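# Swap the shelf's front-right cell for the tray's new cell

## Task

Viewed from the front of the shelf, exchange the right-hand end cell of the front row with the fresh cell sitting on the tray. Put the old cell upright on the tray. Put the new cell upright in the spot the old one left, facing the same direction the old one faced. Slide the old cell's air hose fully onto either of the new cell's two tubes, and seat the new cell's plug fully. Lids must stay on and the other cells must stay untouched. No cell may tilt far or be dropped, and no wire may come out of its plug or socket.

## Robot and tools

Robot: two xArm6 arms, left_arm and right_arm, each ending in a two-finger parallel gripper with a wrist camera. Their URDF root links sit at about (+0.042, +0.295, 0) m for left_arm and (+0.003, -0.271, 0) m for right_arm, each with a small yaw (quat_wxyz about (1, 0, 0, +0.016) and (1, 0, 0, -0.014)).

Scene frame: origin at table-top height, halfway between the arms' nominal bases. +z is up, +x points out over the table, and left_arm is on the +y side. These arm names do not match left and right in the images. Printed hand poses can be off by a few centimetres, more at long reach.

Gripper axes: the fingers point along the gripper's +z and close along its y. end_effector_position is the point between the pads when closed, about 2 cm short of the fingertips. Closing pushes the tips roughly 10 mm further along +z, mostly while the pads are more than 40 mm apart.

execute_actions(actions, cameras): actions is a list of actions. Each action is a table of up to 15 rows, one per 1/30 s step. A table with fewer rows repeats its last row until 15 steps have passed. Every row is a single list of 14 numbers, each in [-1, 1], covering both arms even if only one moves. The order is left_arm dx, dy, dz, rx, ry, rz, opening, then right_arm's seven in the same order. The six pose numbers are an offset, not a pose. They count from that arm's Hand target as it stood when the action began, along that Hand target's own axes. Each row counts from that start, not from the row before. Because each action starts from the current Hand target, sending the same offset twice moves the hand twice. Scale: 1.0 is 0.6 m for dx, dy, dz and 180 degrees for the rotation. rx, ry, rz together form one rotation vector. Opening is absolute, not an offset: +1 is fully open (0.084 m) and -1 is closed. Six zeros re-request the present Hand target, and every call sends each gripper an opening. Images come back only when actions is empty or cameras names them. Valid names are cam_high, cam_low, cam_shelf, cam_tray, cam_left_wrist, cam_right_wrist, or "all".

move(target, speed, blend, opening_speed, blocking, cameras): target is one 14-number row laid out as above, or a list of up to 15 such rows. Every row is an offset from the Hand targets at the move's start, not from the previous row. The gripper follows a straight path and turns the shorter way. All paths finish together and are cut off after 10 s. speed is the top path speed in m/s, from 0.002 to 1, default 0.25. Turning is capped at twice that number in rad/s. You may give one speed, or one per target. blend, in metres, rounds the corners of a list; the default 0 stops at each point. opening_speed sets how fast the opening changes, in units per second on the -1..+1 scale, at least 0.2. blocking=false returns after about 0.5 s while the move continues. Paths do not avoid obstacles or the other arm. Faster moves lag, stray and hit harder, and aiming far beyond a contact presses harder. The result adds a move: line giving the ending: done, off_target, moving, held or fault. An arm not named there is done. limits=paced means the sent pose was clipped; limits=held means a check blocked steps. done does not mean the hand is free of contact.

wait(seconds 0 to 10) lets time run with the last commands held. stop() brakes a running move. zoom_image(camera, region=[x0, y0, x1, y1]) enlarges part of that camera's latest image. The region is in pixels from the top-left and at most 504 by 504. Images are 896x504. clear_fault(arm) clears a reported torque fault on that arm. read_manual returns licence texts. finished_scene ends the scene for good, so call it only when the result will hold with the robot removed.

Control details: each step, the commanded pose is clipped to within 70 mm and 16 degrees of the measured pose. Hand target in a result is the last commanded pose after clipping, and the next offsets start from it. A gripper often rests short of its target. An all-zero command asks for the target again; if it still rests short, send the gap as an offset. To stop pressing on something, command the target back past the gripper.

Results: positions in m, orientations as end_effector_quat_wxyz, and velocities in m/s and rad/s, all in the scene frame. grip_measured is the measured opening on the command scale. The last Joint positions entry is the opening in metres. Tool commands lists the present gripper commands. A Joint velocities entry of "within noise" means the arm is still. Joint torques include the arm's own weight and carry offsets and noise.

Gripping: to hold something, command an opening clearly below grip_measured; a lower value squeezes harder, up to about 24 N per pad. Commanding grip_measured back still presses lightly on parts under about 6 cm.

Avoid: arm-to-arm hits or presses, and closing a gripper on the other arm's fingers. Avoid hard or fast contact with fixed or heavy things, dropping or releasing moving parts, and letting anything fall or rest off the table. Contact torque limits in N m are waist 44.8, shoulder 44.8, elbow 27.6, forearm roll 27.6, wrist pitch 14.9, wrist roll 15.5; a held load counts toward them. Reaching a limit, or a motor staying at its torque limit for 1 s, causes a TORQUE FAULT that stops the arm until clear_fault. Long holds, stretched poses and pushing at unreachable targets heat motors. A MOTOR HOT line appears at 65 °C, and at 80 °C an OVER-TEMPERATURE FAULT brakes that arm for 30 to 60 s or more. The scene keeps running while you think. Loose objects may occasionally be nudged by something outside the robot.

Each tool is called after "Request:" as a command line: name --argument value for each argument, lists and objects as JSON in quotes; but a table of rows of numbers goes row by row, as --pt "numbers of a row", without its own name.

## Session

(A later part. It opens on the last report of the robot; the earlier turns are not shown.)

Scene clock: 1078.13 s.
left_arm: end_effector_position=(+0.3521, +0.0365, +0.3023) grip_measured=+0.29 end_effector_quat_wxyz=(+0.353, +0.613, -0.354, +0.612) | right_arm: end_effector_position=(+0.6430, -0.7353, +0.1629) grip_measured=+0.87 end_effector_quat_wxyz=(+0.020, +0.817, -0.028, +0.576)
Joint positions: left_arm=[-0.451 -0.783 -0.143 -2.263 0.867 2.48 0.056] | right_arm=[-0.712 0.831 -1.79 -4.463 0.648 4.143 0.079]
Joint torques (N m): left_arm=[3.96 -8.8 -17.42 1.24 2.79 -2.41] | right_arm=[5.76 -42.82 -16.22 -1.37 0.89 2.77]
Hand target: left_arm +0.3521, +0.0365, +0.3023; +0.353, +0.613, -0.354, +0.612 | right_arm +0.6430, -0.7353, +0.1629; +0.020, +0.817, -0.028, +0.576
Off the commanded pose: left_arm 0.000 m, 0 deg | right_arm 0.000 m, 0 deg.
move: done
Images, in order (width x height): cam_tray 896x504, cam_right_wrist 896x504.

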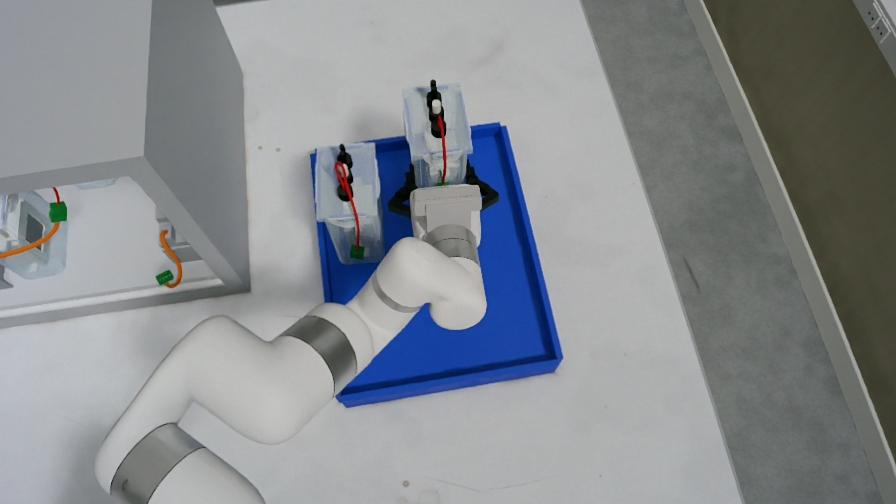

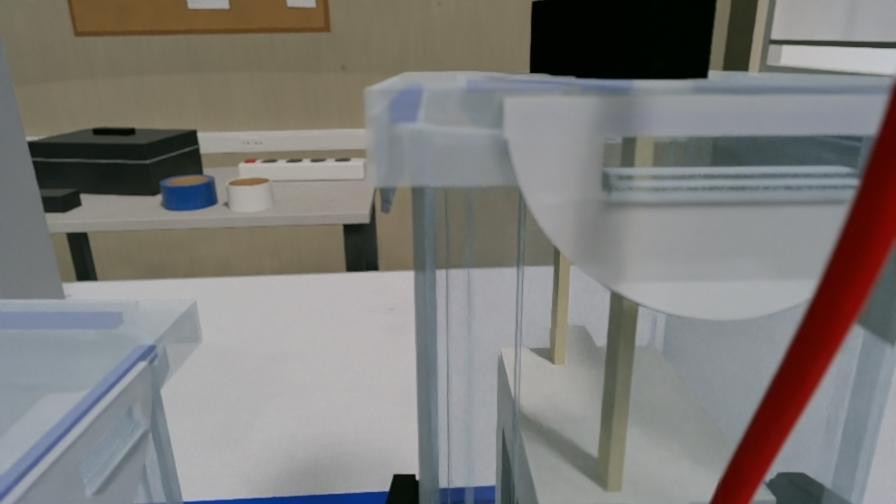

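Request:
move --pt "0 0 0 0 0 0 0.3 -0.1457 -0.0102 -0.4332 0 0 0 -1" --pt "0 0 0 0 0 0 0.3 -0.1567 -0.4923 -0.4647 0.01 0 -0.0036 -1" --pt "0 0 0 0 0 0 0.3 -0.1443 -0.8282 -0.4405 0.0209 0 -0.0075 -1" --speed 0.11 --blend '[0.04,0.04,0]' --cameras '["cam_right_wrist","cam_left_wrist","cam_high","cam_low"]'

Scene clock: 1094.17 s.
left_arm: end_effector_position=(+0.3521, +0.0365, +0.3023) grip_measured=+0.29 end_effector_quat_wxyz=(+0.353, +0.613, -0.354, +0.612) | right_arm: end_effector_position=(+0.4001, -0.2203, +0.1702) grip_measured=+0.87 end_effector_quat_wxyz=(+0.000, +0.817, +0.000, +0.576)
Joint positions: left_arm=[-0.451 -0.783 -0.143 -2.263 0.867 2.48 0.056] | right_arm=[0.213 -0.488 -0.188 -2.815 0.571 2.927 0.079]
Joint torques (N m): left_arm=[3.82 -8.6 -17.49 1.14 2.71 -2.33] | right_arm=[5.82 -5.24 -19.35 2.77 4.64 -2.78]
Hand target: left_arm +0.3521, +0.0365, +0.3023; +0.353, +0.613, -0.354, +0.612 | right_arm +0.4001, -0.2203, +0.1702; +0.000, +0.817, +0.000, +0.576
Off the commanded pose: left_arm 0.000 m, 0 deg | right_arm 0.000 m, 0 deg.
move: done
Images, in order (width x height): cam_high 896x504, cam_low 896x504, cam_left_wrist 896x504, cam_right_wrist 896x504.

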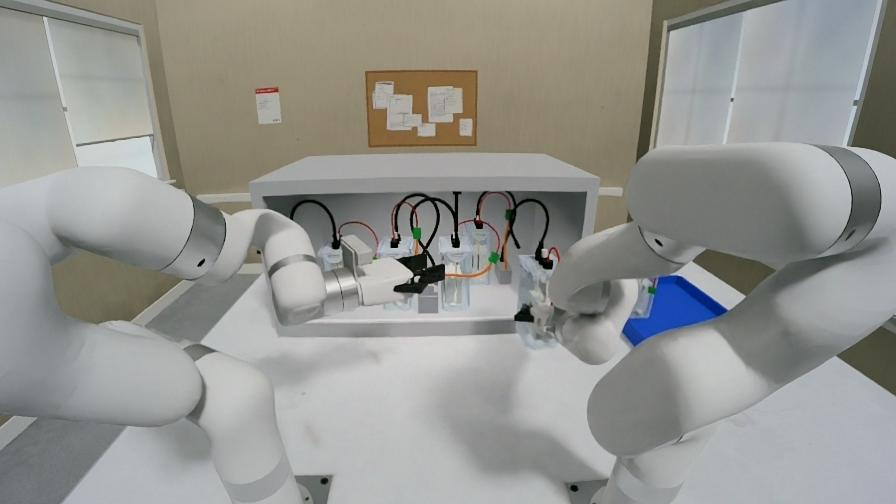

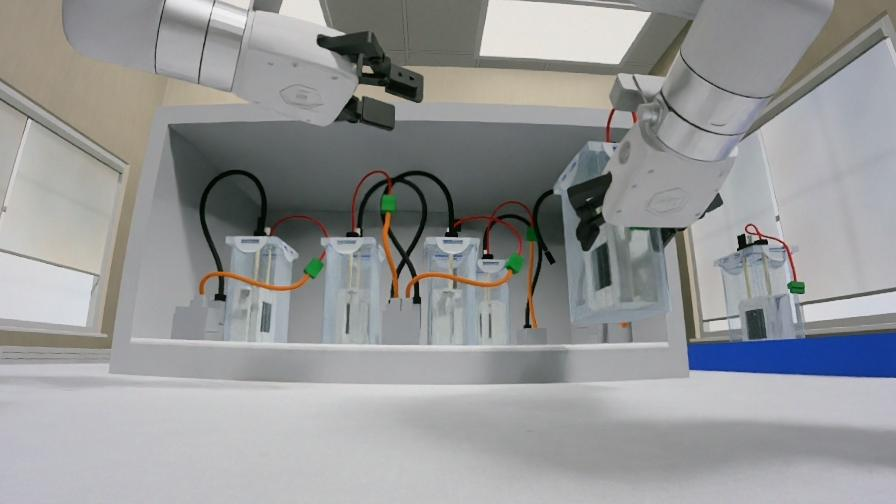

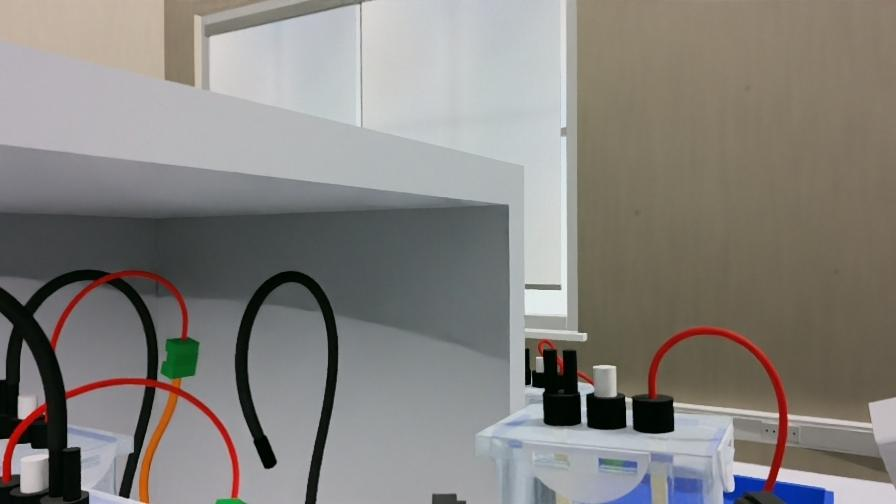

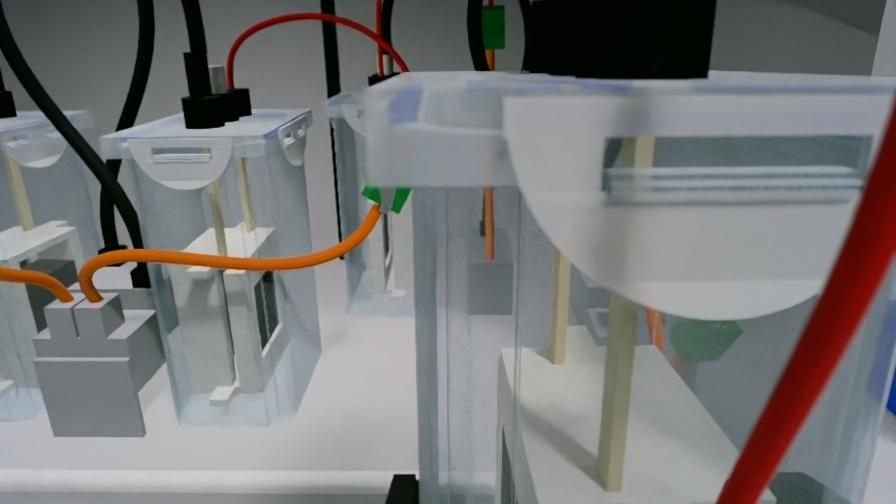

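Request:
move --pt "0 0 -0.1 0 0 0 0.3 -0.065 -0.133 0.041 0 0 0 -1" --speed 0.08 --cameras '["cam_low","cam_left_wrist"]'

Scene clock: 1138.00 s.
left_arm: end_effector_position=(+0.3221, +0.0885, +0.3023) grip_measured=+0.29 end_effector_quat_wxyz=(+0.353, +0.613, -0.354, +0.612) | right_arm: end_effector_position=(+0.4101, -0.1405, +0.1252) grip_measured=+0.87 end_effector_quat_wxyz=(+0.000, +0.817, +0.000, +0.576)
Joint positions: left_arm=[-0.232 -1.156 0.054 -1.951 0.937 2.166 0.056] | right_arm=[0.541 -0.155 -0.281 -2.487 0.862 2.865 0.079]
Joint torques (N m): left_arm=[4.29 -4.53 -18.29 1.18 2.68 -2.87] | right_arm=[5.69 -9.18 -16.73 2.18 4.49 2.62]
Hand target: left_arm +0.3221, +0.0885, +0.3023; +0.353, +0.613, -0.354, +0.612 | right_arm +0.4101, -0.1405, +0.1252; +0.000, +0.817, +0.000, +0.576
Off the commanded pose: left_arm 0.000 m, 0 deg | right_arm 0.000 m, 0 deg.
move: done
Images, in order (width x height): cam_low 896x504, cam_left_wrist 896x504.

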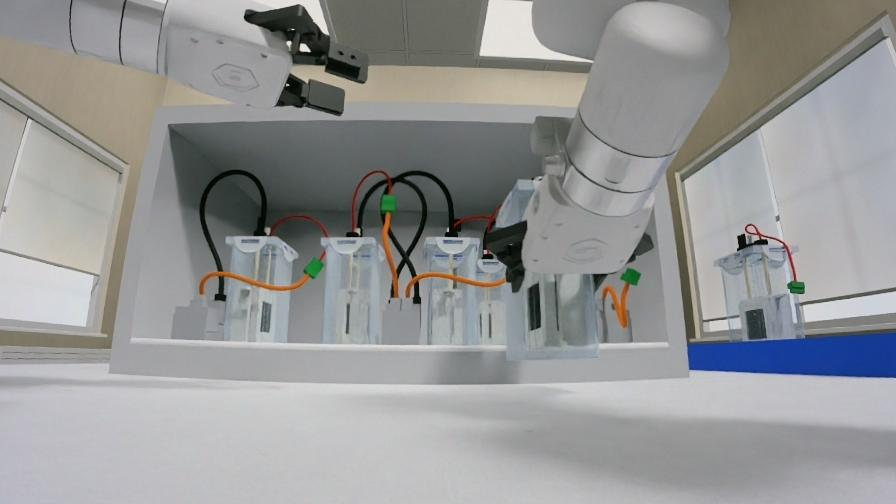

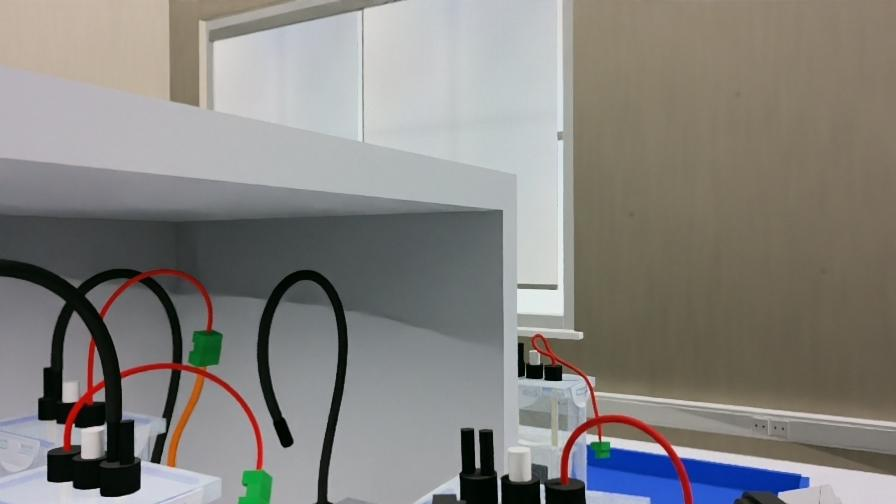

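Request:
move --pt "0 0 0 0 0 0 0.3 -0.0283 0 0.0101 0 0 0 -1" --speed 0.04 --cameras '["cam_low"]'

Request:
zoom_image --camera "cam_low" --region '[440, 220, 660, 400]'

Scene clock: 1142.13 s.
left_arm: end_effector_position=(+0.3221, +0.0885, +0.3023) grip_measured=+0.29 end_effector_quat_wxyz=(+0.353, +0.613, -0.354, +0.612) | right_arm: end_effector_position=(+0.4101, -0.1405, +0.1072) grip_measured=+0.87 end_effector_quat_wxyz=(+0.000, +0.817, +0.000, +0.576)
Joint positions: left_arm=[-0.232 -1.156 0.054 -1.951 0.937 2.166 0.056] | right_arm=[0.555 -0.073 -0.288 -2.506 0.925 2.917 0.079]
Joint torques (N m): left_arm=[4.37 -4.72 -18.26 1.25 2.73 -2.74] | right_arm=[5.78 -9.19 -15.5 -3.74 4.7 2.73]
Hand target: left_arm +0.3221, +0.0885, +0.3023; +0.353, +0.613, -0.354, +0.612 | right_arm +0.4101, -0.1405, +0.1072; +0.000, +0.817, +0.000, +0.576
Off the commanded pose: left_arm 0.000 m, 0 deg | right_arm 0.000 m, 0 deg.
move: done
Images, in order (width x height): cam_low 896x504.

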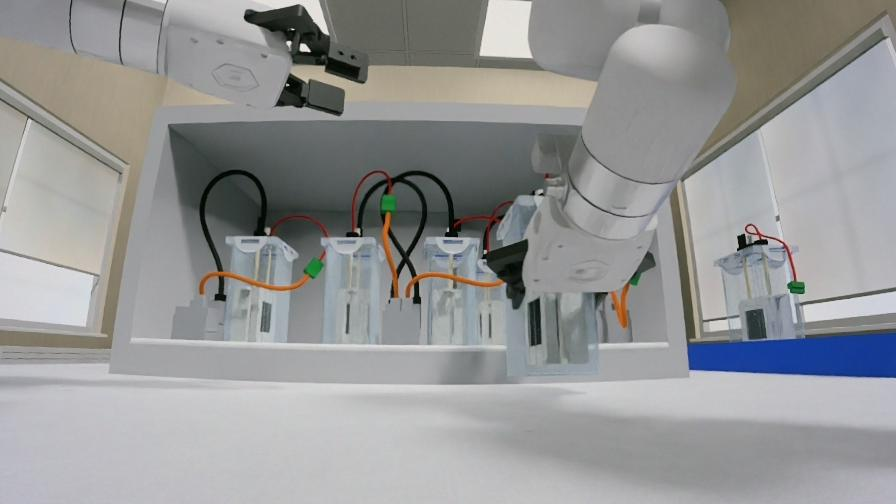

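Scaled by 2.291.

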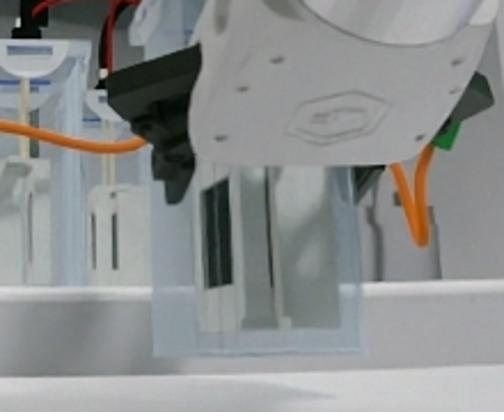

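Request:
move --pt "0 0 0 0 0 0 0.3 -0.0094 0 0.0034 0 0 0 -1" --speed 0.02

Request:
move --pt "0 0 0 0 0 0 0.3 -0.0047 0 0.0017 0 0 0 -1" --speed 0.02

Request:
move --pt "0 0 0 0 0 0 0.3 -0.0047 0 0.0017 0 0 0 -1" --speed 0.02 --cameras '["cam_low"]'

Request:
zoom_image --camera "cam_low" --region '[440, 220, 660, 400]'

Scene clock: 1149.17 s.
left_arm: end_effector_position=(+0.3221, +0.0885, +0.3023) grip_measured=+0.29 end_effector_quat_wxyz=(+0.353, +0.613, -0.354, +0.612) | right_arm: end_effector_position=(+0.4102, -0.1405, +0.1012) grip_measured=+0.87 end_effector_quat_wxyz=(+0.000, +0.817, +0.000, +0.576)
Joint positions: left_arm=[-0.232 -1.156 0.054 -1.951 0.937 2.166 0.056] | right_arm=[0.56 -0.045 -0.291 -2.512 0.946 2.934 0.079]
Joint torques (N m): left_arm=[4.47 -4.65 -18.25 1.26 2.81 -2.82] | right_arm=[5.92 -10.05 -15.37 -3.55 4.61 2.58]
Hand target: left_arm +0.3221, +0.0885, +0.3023; +0.353, +0.613, -0.354, +0.612 | right_arm +0.4102, -0.1405, +0.1012; +0.000, +0.817, +0.000, +0.576
Off the commanded pose: left_arm 0.000 m, 0 deg | right_arm 0.000 m, 0 deg.
move: done

Scene clock: 1149.90 s.
left_arm: end_effector_position=(+0.3221, +0.0885, +0.3023) grip_measured=+0.29 end_effector_quat_wxyz=(+0.353, +0.613, -0.354, +0.612) | right_arm: end_effector_position=(+0.4102, -0.1405, +0.0982) grip_measured=+0.87 end_effector_quat_wxyz=(+0.000, +0.817, +0.000, +0.576)
Joint positions: left_arm=[-0.232 -1.156 0.054 -1.951 0.937 2.166 0.056] | right_arm=[0.562 -0.03 -0.293 -2.515 0.957 2.942 0.079]
Joint torques (N m): left_arm=[4.31 -4.66 -18.3 1.21 2.72 -2.75] | right_arm=[5.64 -9.58 -15.05 -3.58 4.62 2.65]
Hand target: left_arm +0.3221, +0.0885, +0.3023; +0.353, +0.613, -0.354, +0.612 | right_arm +0.4102, -0.1405, +0.0982; +0.000, +0.817, +0.000, +0.576
Off the commanded pose: left_arm 0.000 m, 0 deg | right_arm 0.000 m, 0 deg.
move: done

Scene clock: 1150.63 s.
left_arm: end_effector_position=(+0.3221, +0.0885, +0.3023) grip_measured=+0.29 end_effector_quat_wxyz=(+0.353, +0.613, -0.354, +0.612) | right_arm: end_effector_position=(+0.4102, -0.1405, +0.0952) grip_measured=+0.87 end_effector_quat_wxyz=(+0.000, +0.817, +0.000, +0.576)
Joint positions: left_arm=[-0.232 -1.156 0.054 -1.951 0.937 2.166 0.056] | right_arm=[0.564 -0.016 -0.295 -2.517 0.967 2.95 0.079]
Joint torques (N m): left_arm=[4.56 -4.72 -18.27 1.2 2.75 -2.76] | right_arm=[5.83 -9.99 -14.95 -3.57 4.61 2.75]
Hand target: left_arm +0.3221, +0.0885, +0.3023; +0.353, +0.613, -0.354, +0.612 | right_arm +0.4102, -0.1405, +0.0952; +0.000, +0.817, +0.000, +0.576
Off the commanded pose: left_arm 0.000 m, 0 deg | right_arm 0.000 m, 0 deg.
move: done
Images, in order (width x height): cam_low 896x504.

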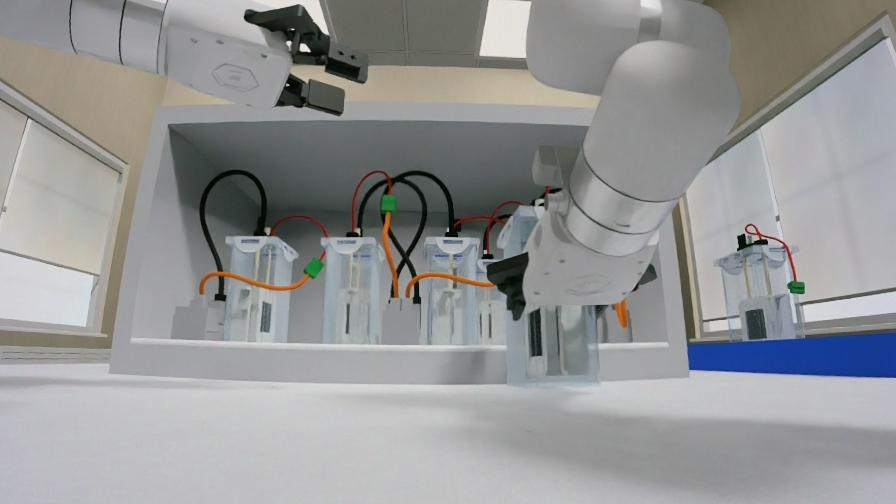

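Scaled by 2.291.

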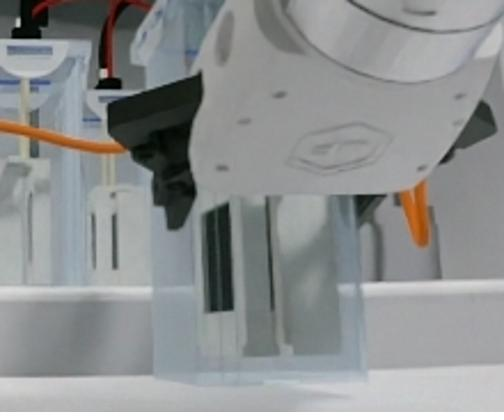

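Request:
move --pt "0 0 0 0 0 0 0.3 -0.0047 0 0.0017 0 0 0 -1" --speed 0.02

Request:
move --pt "0 0 0 0 0 0 0.3 -0.0031 0 0.0011 0 0 0 -1" --speed 0.02 --cameras '["cam_low"]'

Request:
zoom_image --camera "cam_low" --region '[440, 220, 660, 400]'

Scene clock: 1155.87 s.
left_arm: end_effector_position=(+0.3221, +0.0885, +0.3023) grip_measured=+0.29 end_effector_quat_wxyz=(+0.353, +0.613, -0.354, +0.612) | right_arm: end_effector_position=(+0.4102, -0.1405, +0.0922) grip_measured=+0.87 end_effector_quat_wxyz=(+0.000, +0.817, +0.000, +0.576)
Joint positions: left_arm=[-0.232 -1.156 0.054 -1.951 0.937 2.166 0.056] | right_arm=[0.566 -0.002 -0.297 -2.52 0.977 2.958 0.079]
Joint torques (N m): left_arm=[4.31 -4.61 -18.36 1.16 2.79 -2.75] | right_arm=[5.85 -10.47 -14.81 -3.39 4.8 2.73]
Hand target: left_arm +0.3221, +0.0885, +0.3023; +0.353, +0.613, -0.354, +0.612 | right_arm +0.4102, -0.1405, +0.0922; +0.000, +0.817, +0.000, +0.576
Off the commanded pose: left_arm 0.000 m, 0 deg | right_arm 0.000 m, 0 deg.
move: done

Scene clock: 1156.57 s.
left_arm: end_effector_position=(+0.3221, +0.0885, +0.3023) grip_measured=+0.29 end_effector_quat_wxyz=(+0.353, +0.613, -0.354, +0.612) | right_arm: end_effector_position=(+0.4102, -0.1405, +0.0903) grip_measured=+0.87 end_effector_quat_wxyz=(+0.000, +0.817, +0.000, +0.576)
Joint positions: left_arm=[-0.232 -1.156 0.054 -1.951 0.937 2.166 0.056] | right_arm=[0.568 0.007 -0.298 -2.521 0.984 2.964 0.079]
Joint torques (N m): left_arm=[4.27 -4.52 -18.3 1.25 2.77 -2.75] | right_arm=[5.81 -8.84 -13.47 -3.32 3.83 2.79]
Hand target: left_arm +0.3221, +0.0885, +0.3023; +0.353, +0.613, -0.354, +0.612 | right_arm +0.4102, -0.1405, +0.0902; +0.000, +0.817, +0.000, +0.576
Off the commanded pose: left_arm 0.000 m, 0 deg | right_arm 0.000 m, 0 deg.
move: done
Images, in order (width x height): cam_low 896x504.

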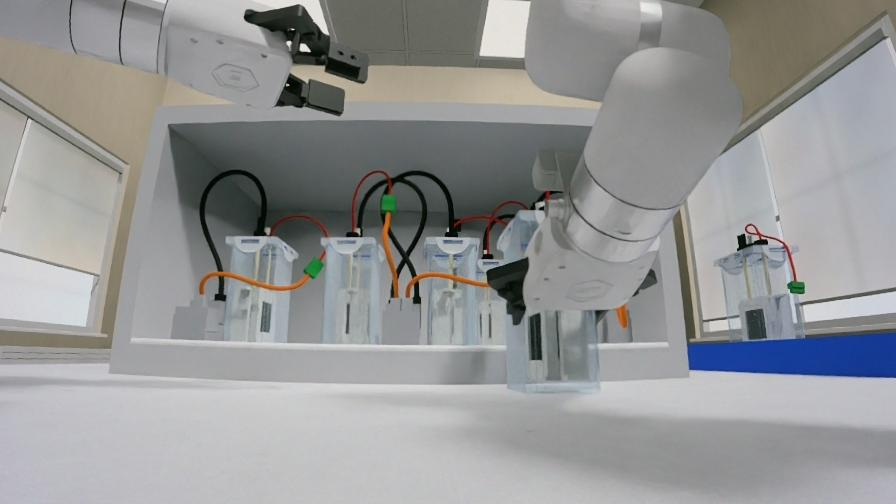

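Scaled by 2.291.

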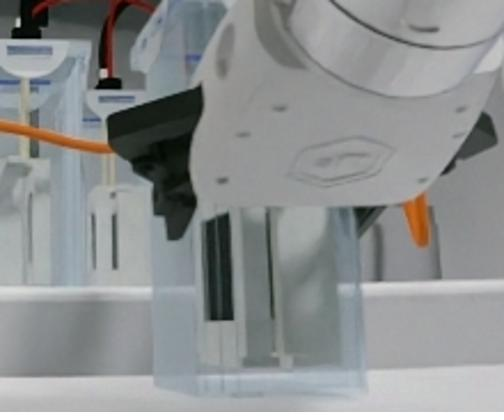

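Request:
move --pt "0 0 0 0 0 0 0.3 -0.0031 0 0.0011 0 0 0 -1" --speed 0.02

Request:
move --pt "0 0 0 0 0 0 0.3 -0.0016 0 0.0006 0 0 0 -1" --speed 0.02 --cameras '["cam_low"]'

Request:
zoom_image --camera "cam_low" --region '[440, 220, 660, 400]'

Scene clock: 1162.03 s.
left_arm: end_effector_position=(+0.3221, +0.0885, +0.3023) grip_measured=+0.29 end_effector_quat_wxyz=(+0.353, +0.613, -0.354, +0.612) | right_arm: end_effector_position=(+0.4102, -0.1405, +0.0883) grip_measured=+0.87 end_effector_quat_wxyz=(+0.000, +0.817, +0.000, +0.576)
Joint positions: left_arm=[-0.232 -1.156 0.054 -1.951 0.937 2.166 0.056] | right_arm=[0.569 0.017 -0.3 -2.523 0.991 2.969 0.079]
Joint torques (N m): left_arm=[4.27 -4.63 -18.36 1.12 2.75 -2.7] | right_arm=[5.35 -6.5 -11.9 -2.98 2.72 2.85]
Hand target: left_arm +0.3221, +0.0885, +0.3023; +0.353, +0.613, -0.354, +0.612 | right_arm +0.4102, -0.1405, +0.0882; +0.000, +0.817, +0.000, +0.576
Off the commanded pose: left_arm 0.000 m, 0 deg | right_arm 0.000 m, 0 deg.
move: done

Scene clock: 1162.73 s.
left_arm: end_effector_position=(+0.3221, +0.0885, +0.3023) grip_measured=+0.29 end_effector_quat_wxyz=(+0.353, +0.613, -0.354, +0.612) | right_arm: end_effector_position=(+0.4103, -0.1405, +0.0873) grip_measured=+0.87 end_effector_quat_wxyz=(+0.000, +0.817, +0.000, +0.576)
Joint positions: left_arm=[-0.232 -1.156 0.054 -1.951 0.937 2.166 0.056] | right_arm=[0.57 0.022 -0.3 -2.524 0.995 2.972 0.079]
Joint torques (N m): left_arm=[4.34 -4.47 -18.4 1.2 2.81 -2.74] | right_arm=[5.81 -4.6 -10.06 -3.04 1.75 2.35]
Hand target: left_arm +0.3221, +0.0885, +0.3023; +0.353, +0.613, -0.354, +0.612 | right_arm +0.4102, -0.1405, +0.0872; +0.000, +0.817, +0.000, +0.576
Off the commanded pose: left_arm 0.000 m, 0 deg | right_arm 0.000 m, 0 deg.
move: done
Images, in order (width x height): cam_low 896x504.

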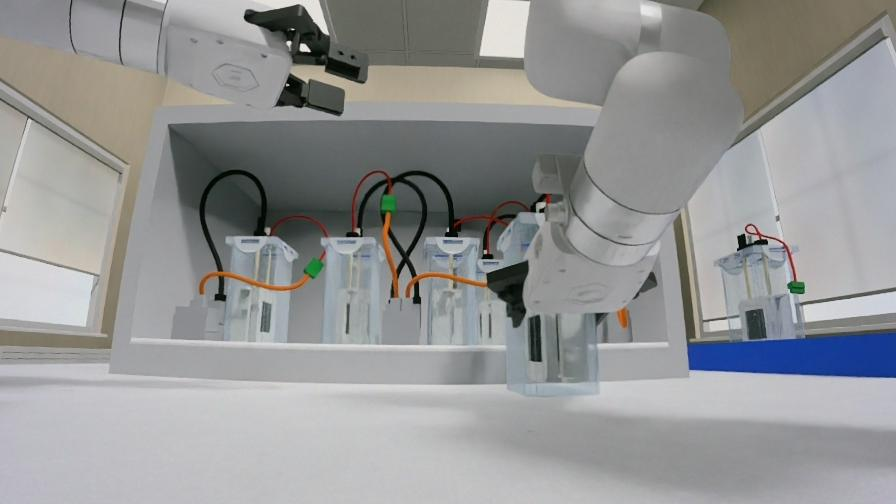

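Scaled by 2.291.

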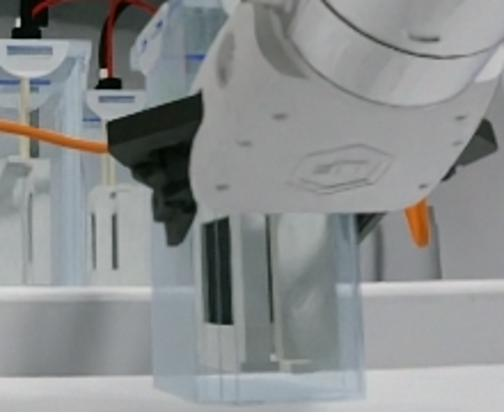

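Request:
move --pt "0 0 0 0 0 0 0.3 -0.0085 0 0.003 0 0.0183 0 -1" --speed 0.02 --cameras '["cam_low","cam_right_wrist"]'

Request:
zoom_image --camera "cam_low" --region '[440, 220, 660, 400]'

Scene clock: 1174.40 s.
left_arm: end_effector_position=(+0.3221, +0.0885, +0.3023) grip_measured=+0.29 end_effector_quat_wxyz=(+0.353, +0.613, -0.354, +0.612) | right_arm: end_effector_position=(+0.4110, -0.1403, +0.0830) grip_measured=+0.87 end_effector_quat_wxyz=(+0.000, +0.799, +0.000, +0.601)
Joint positions: left_arm=[-0.232 -1.156 0.054 -1.951 0.937 2.166 0.056] | right_arm=[0.604 0.091 -0.292 -2.523 1.123 3.022 0.079]
Joint torques (N m): left_arm=[4.36 -4.62 -18.49 1.19 2.78 -2.65] | right_arm=[5.95 13.66 10.08 4.2 -7.23 3.16]
Hand target: left_arm +0.3221, +0.0885, +0.3023; +0.353, +0.613, -0.354, +0.612 | right_arm +0.4102, -0.1405, +0.0818; +0.000, +0.800, +0.000, +0.599
Off the commanded pose: left_arm 0.000 m, 0 deg | right_arm 0.001 m, 0 deg.
move: done
Images, in order (width x height): cam_low 896x504, cam_right_wrist 896x504.

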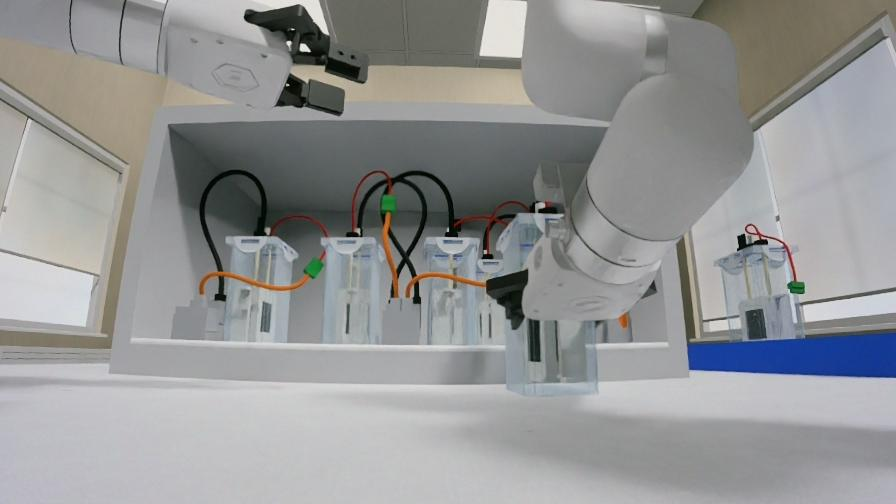

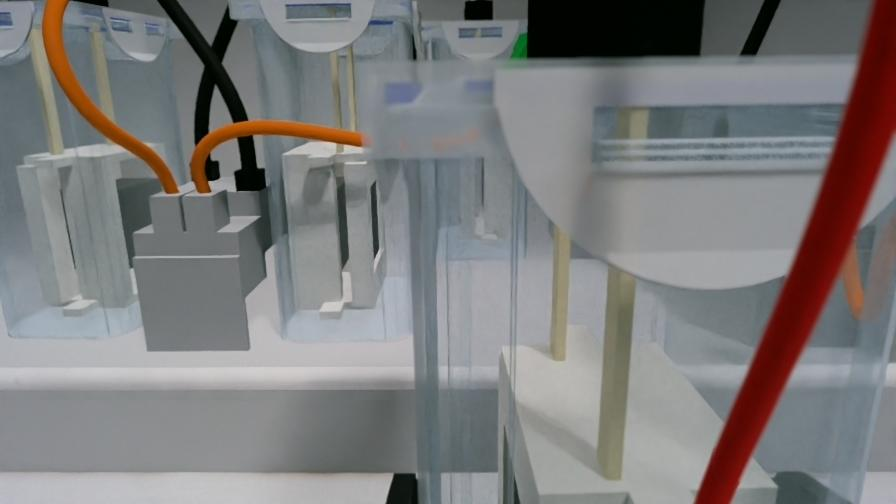

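Scaled by 2.291.

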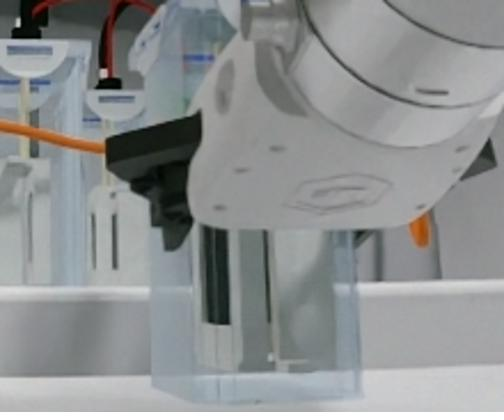

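Request:
move --pt "0 0 0 0 0 0 0.3 0.0031 0 -0.001 0 0 0 -1" --pt "0 0 0 0 0 0 0.3 0.0031 0 -0.001 0 0 0 1" --speed 0.02 --opening_speed 0.8 --cameras '["cam_low","cam_right_wrist"]'

Request:
zoom_image --camera "cam_low" --region '[440, 220, 660, 400]'

Scene clock: 1186.50 s.
left_arm: end_effector_position=(+0.3221, +0.0885, +0.3023) grip_measured=+0.29 end_effector_quat_wxyz=(+0.353, +0.613, -0.354, +0.612) | right_arm: end_effector_position=(+0.4100, -0.1406, +0.0836) grip_measured=+1.00 end_effector_quat_wxyz=(+0.000, +0.801, +0.000, +0.599)
Joint positions: left_arm=[-0.232 -1.156 0.054 -1.951 0.937 2.166 0.056] | right_arm=[0.602 0.083 -0.289 -2.522 1.114 3.017 0.084]
Joint torques (N m): left_arm=[4.2 -4.41 -18.45 1.27 2.77 -2.67] | right_arm=[-3.58 -11.08 -9.25 0.51 1.96 -1.36]
Hand target: left_arm +0.3221, +0.0885, +0.3023; +0.353, +0.613, -0.354, +0.612 | right_arm +0.4101, -0.1405, +0.0838; +0.000, +0.800, +0.000, +0.599
Off the commanded pose: left_arm 0.000 m, 0 deg | right_arm 0.000 m, 0 deg.
move: done
Images, in order (width x height): cam_low 896x504, cam_right_wrist 896x504.

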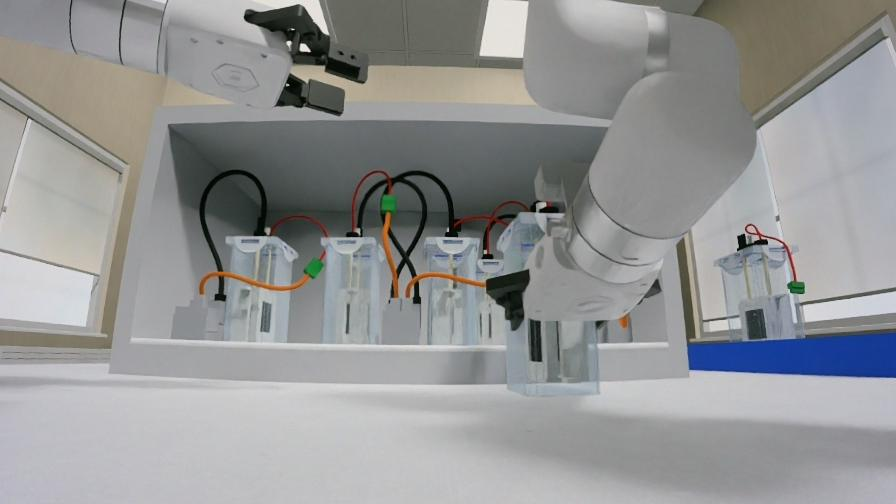

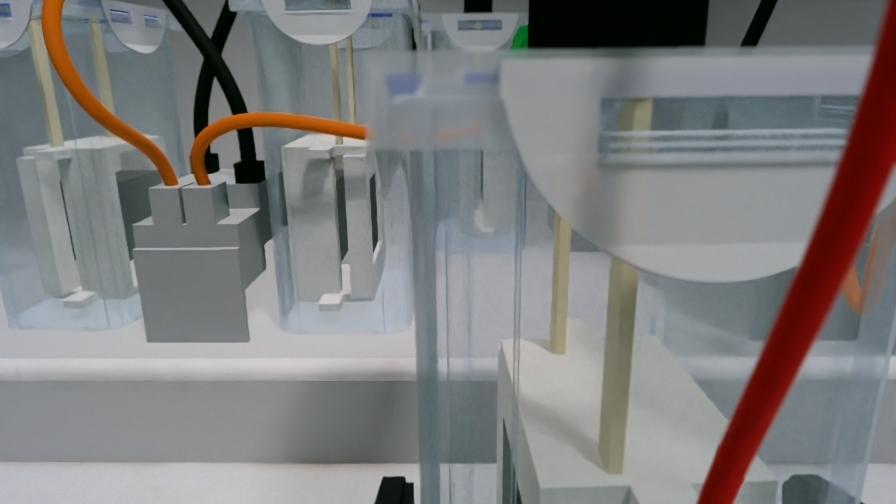

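Scaled by 2.291.

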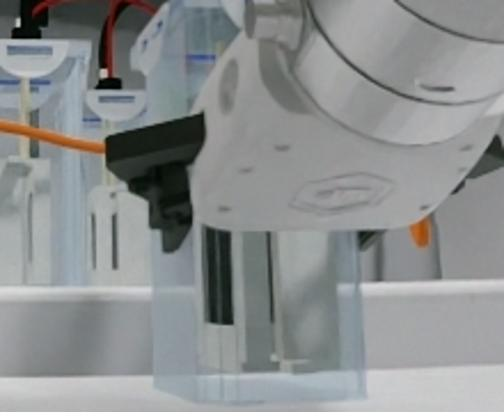

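Request:
move --pt "0 0 0 0 0 0 0.3 -0.0407 0 -0.1357 0 0 0 1" --speed 0.05 --cameras '["cam_low","cam_right_wrist","cam_high","cam_left_wrist"]'

Scene clock: 1202.00 s.
left_arm: end_effector_position=(+0.3221, +0.0885, +0.3023) grip_measured=+0.29 end_effector_quat_wxyz=(+0.353, +0.613, -0.354, +0.612) | right_arm: end_effector_position=(+0.3251, -0.1405, +0.0832) grip_measured=+1.00 end_effector_quat_wxyz=(+0.000, +0.800, +0.000, +0.599)
Joint positions: left_arm=[-0.232 -1.156 0.054 -1.951 0.937 2.166 0.056] | right_arm=[0.901 -0.069 -0.073 -2.231 1.196 3.025 0.084]
Joint torques (N m): left_arm=[4.07 -4.44 -18.61 1.18 2.78 -2.59] | right_arm=[5.94 -13.37 -2.78 2.94 1.96 -2.79]
Hand target: left_arm +0.3221, +0.0885, +0.3023; +0.353, +0.613, -0.354, +0.612 | right_arm +0.3251, -0.1405, +0.0832; +0.000, +0.800, +0.000, +0.599
Off the commanded pose: left_arm 0.000 m, 0 deg | right_arm 0.000 m, 0 deg.
move: done
Images, in order (width x height): cam_high 896x504, cam_low 896x504, cam_left_wrist 896x504, cam_right_wrist 896x504.

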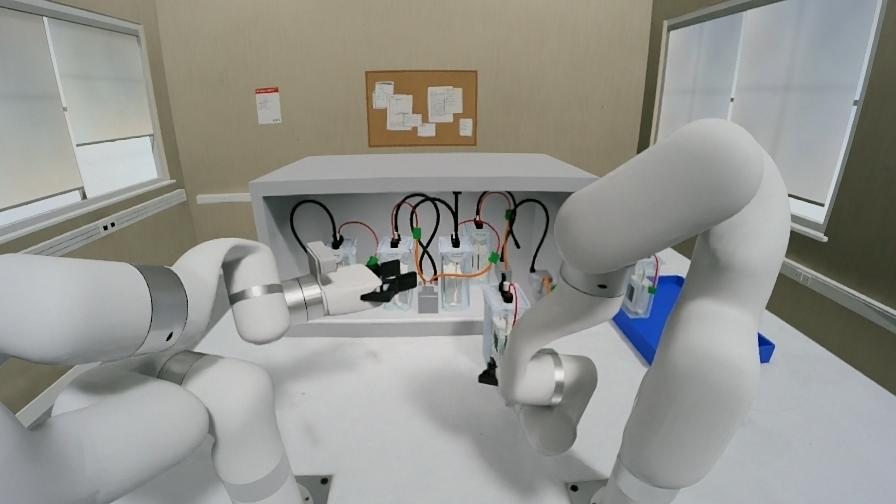

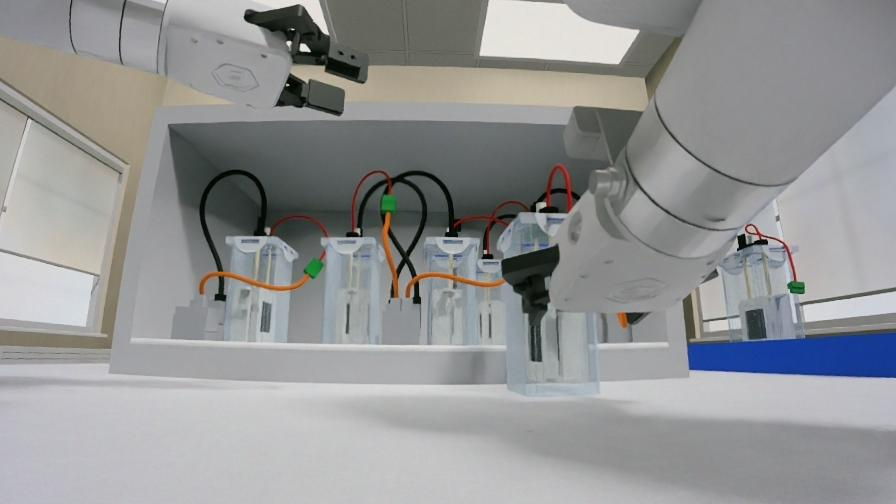

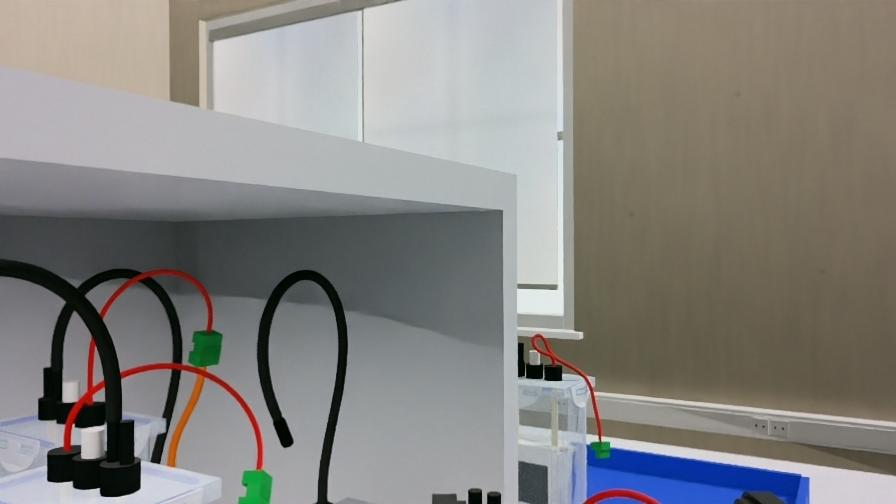

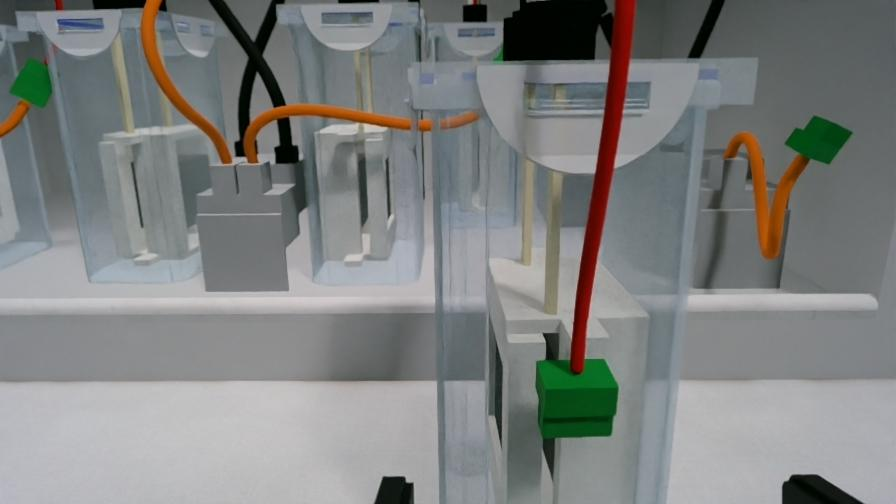

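Request:
move --pt "0 0 0 0 0 0 0.3 0.3417 0.05 -0.12 0 0.03 0 0.2" --pt "0 0 0 0 0 0 0.3 0.4383 0.1583 0.1731 0 0.0928 0 0.2" --speed 0.15 --blend '[0.03,0]' --cameras '["cam_low","cam_right_wrist","cam_shelf","cam_left_wrist"]'

Scene clock: 1210.23 s.
left_arm: end_effector_position=(+0.3221, +0.0885, +0.3023) grip_measured=+0.29 end_effector_quat_wxyz=(+0.353, +0.613, -0.354, +0.612) | right_arm: end_effector_position=(+0.4988, -0.2354, +0.3064) grip_measured=+0.19 end_effector_quat_wxyz=(+0.000, +0.705, +0.000, +0.709)
Joint positions: left_arm=[-0.232 -1.156 0.054 -1.951 0.937 2.166 0.056] | right_arm=[0.136 -0.402 -0.442 -2.98 0.739 3.021 0.052]
Joint torques (N m): left_arm=[4.2 -4.23 -18.61 1.19 2.8 -2.63] | right_arm=[-4.97 -2.77 -14.58 -2.69 2.46 2.62]
Hand target: left_arm +0.3221, +0.0885, +0.3023; +0.353, +0.613, -0.354, +0.612 | right_arm +0.4988, -0.2354, +0.3064; +0.000, +0.705, +0.000, +0.709
Off the commanded pose: left_arm 0.000 m, 0 deg | right_arm 0.000 m, 0 deg.
move: done
Images, in order (width x height): cam_low 896x504, cam_shelf 896x504, cam_left_wrist 896x504, cam_right_wrist 896x504.

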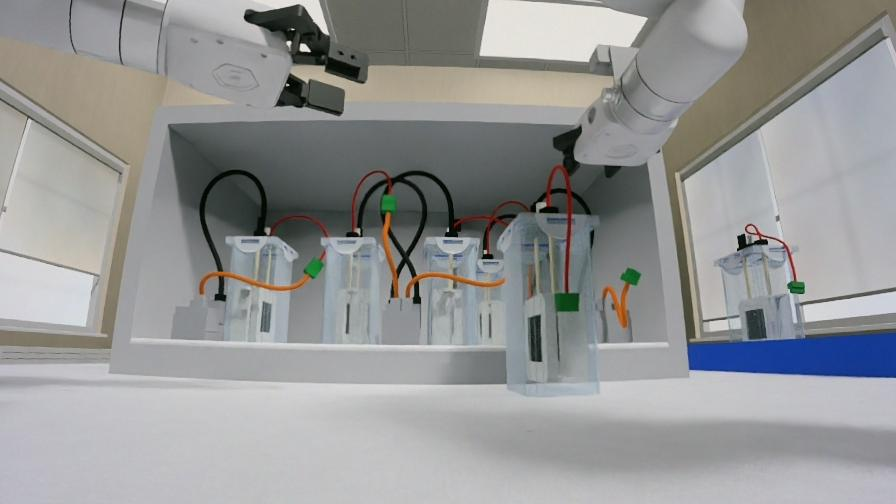

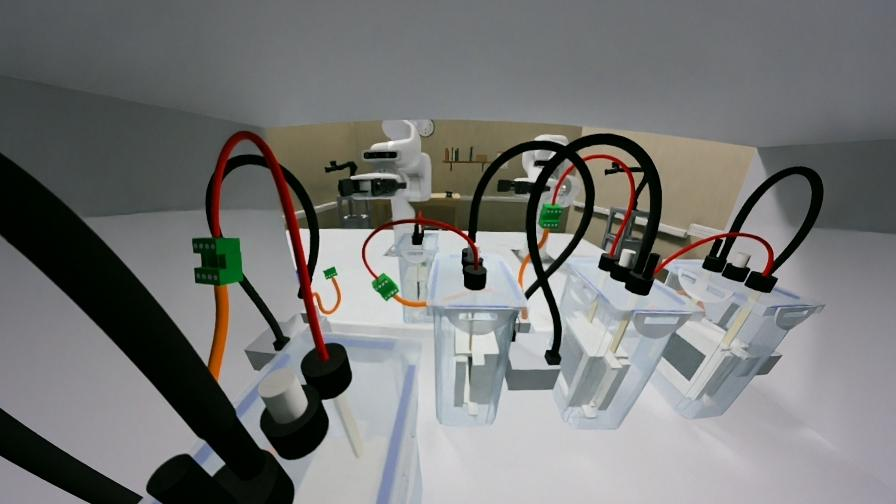

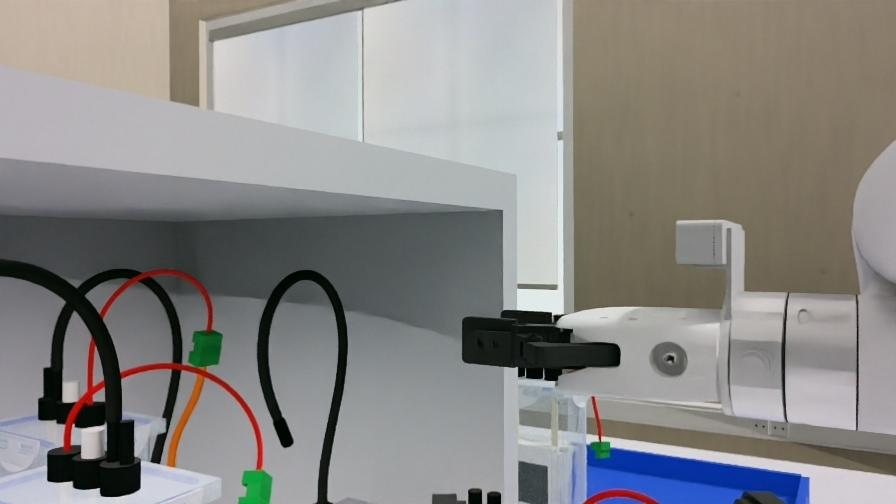

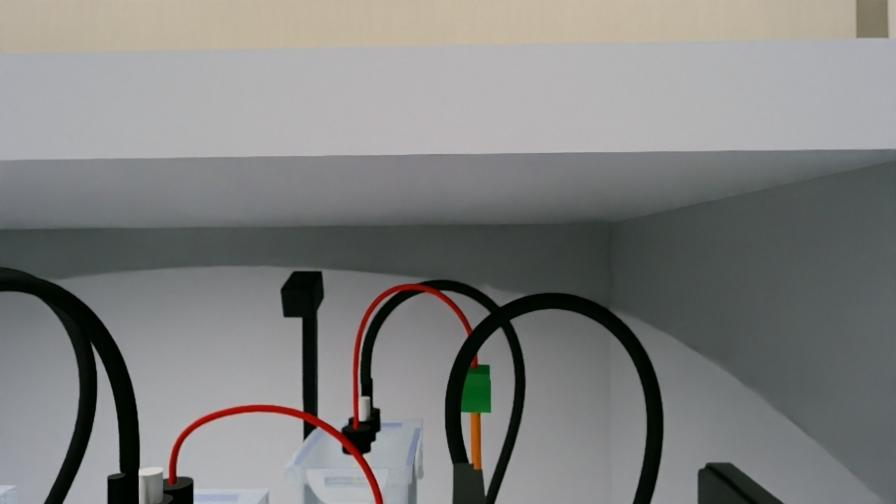

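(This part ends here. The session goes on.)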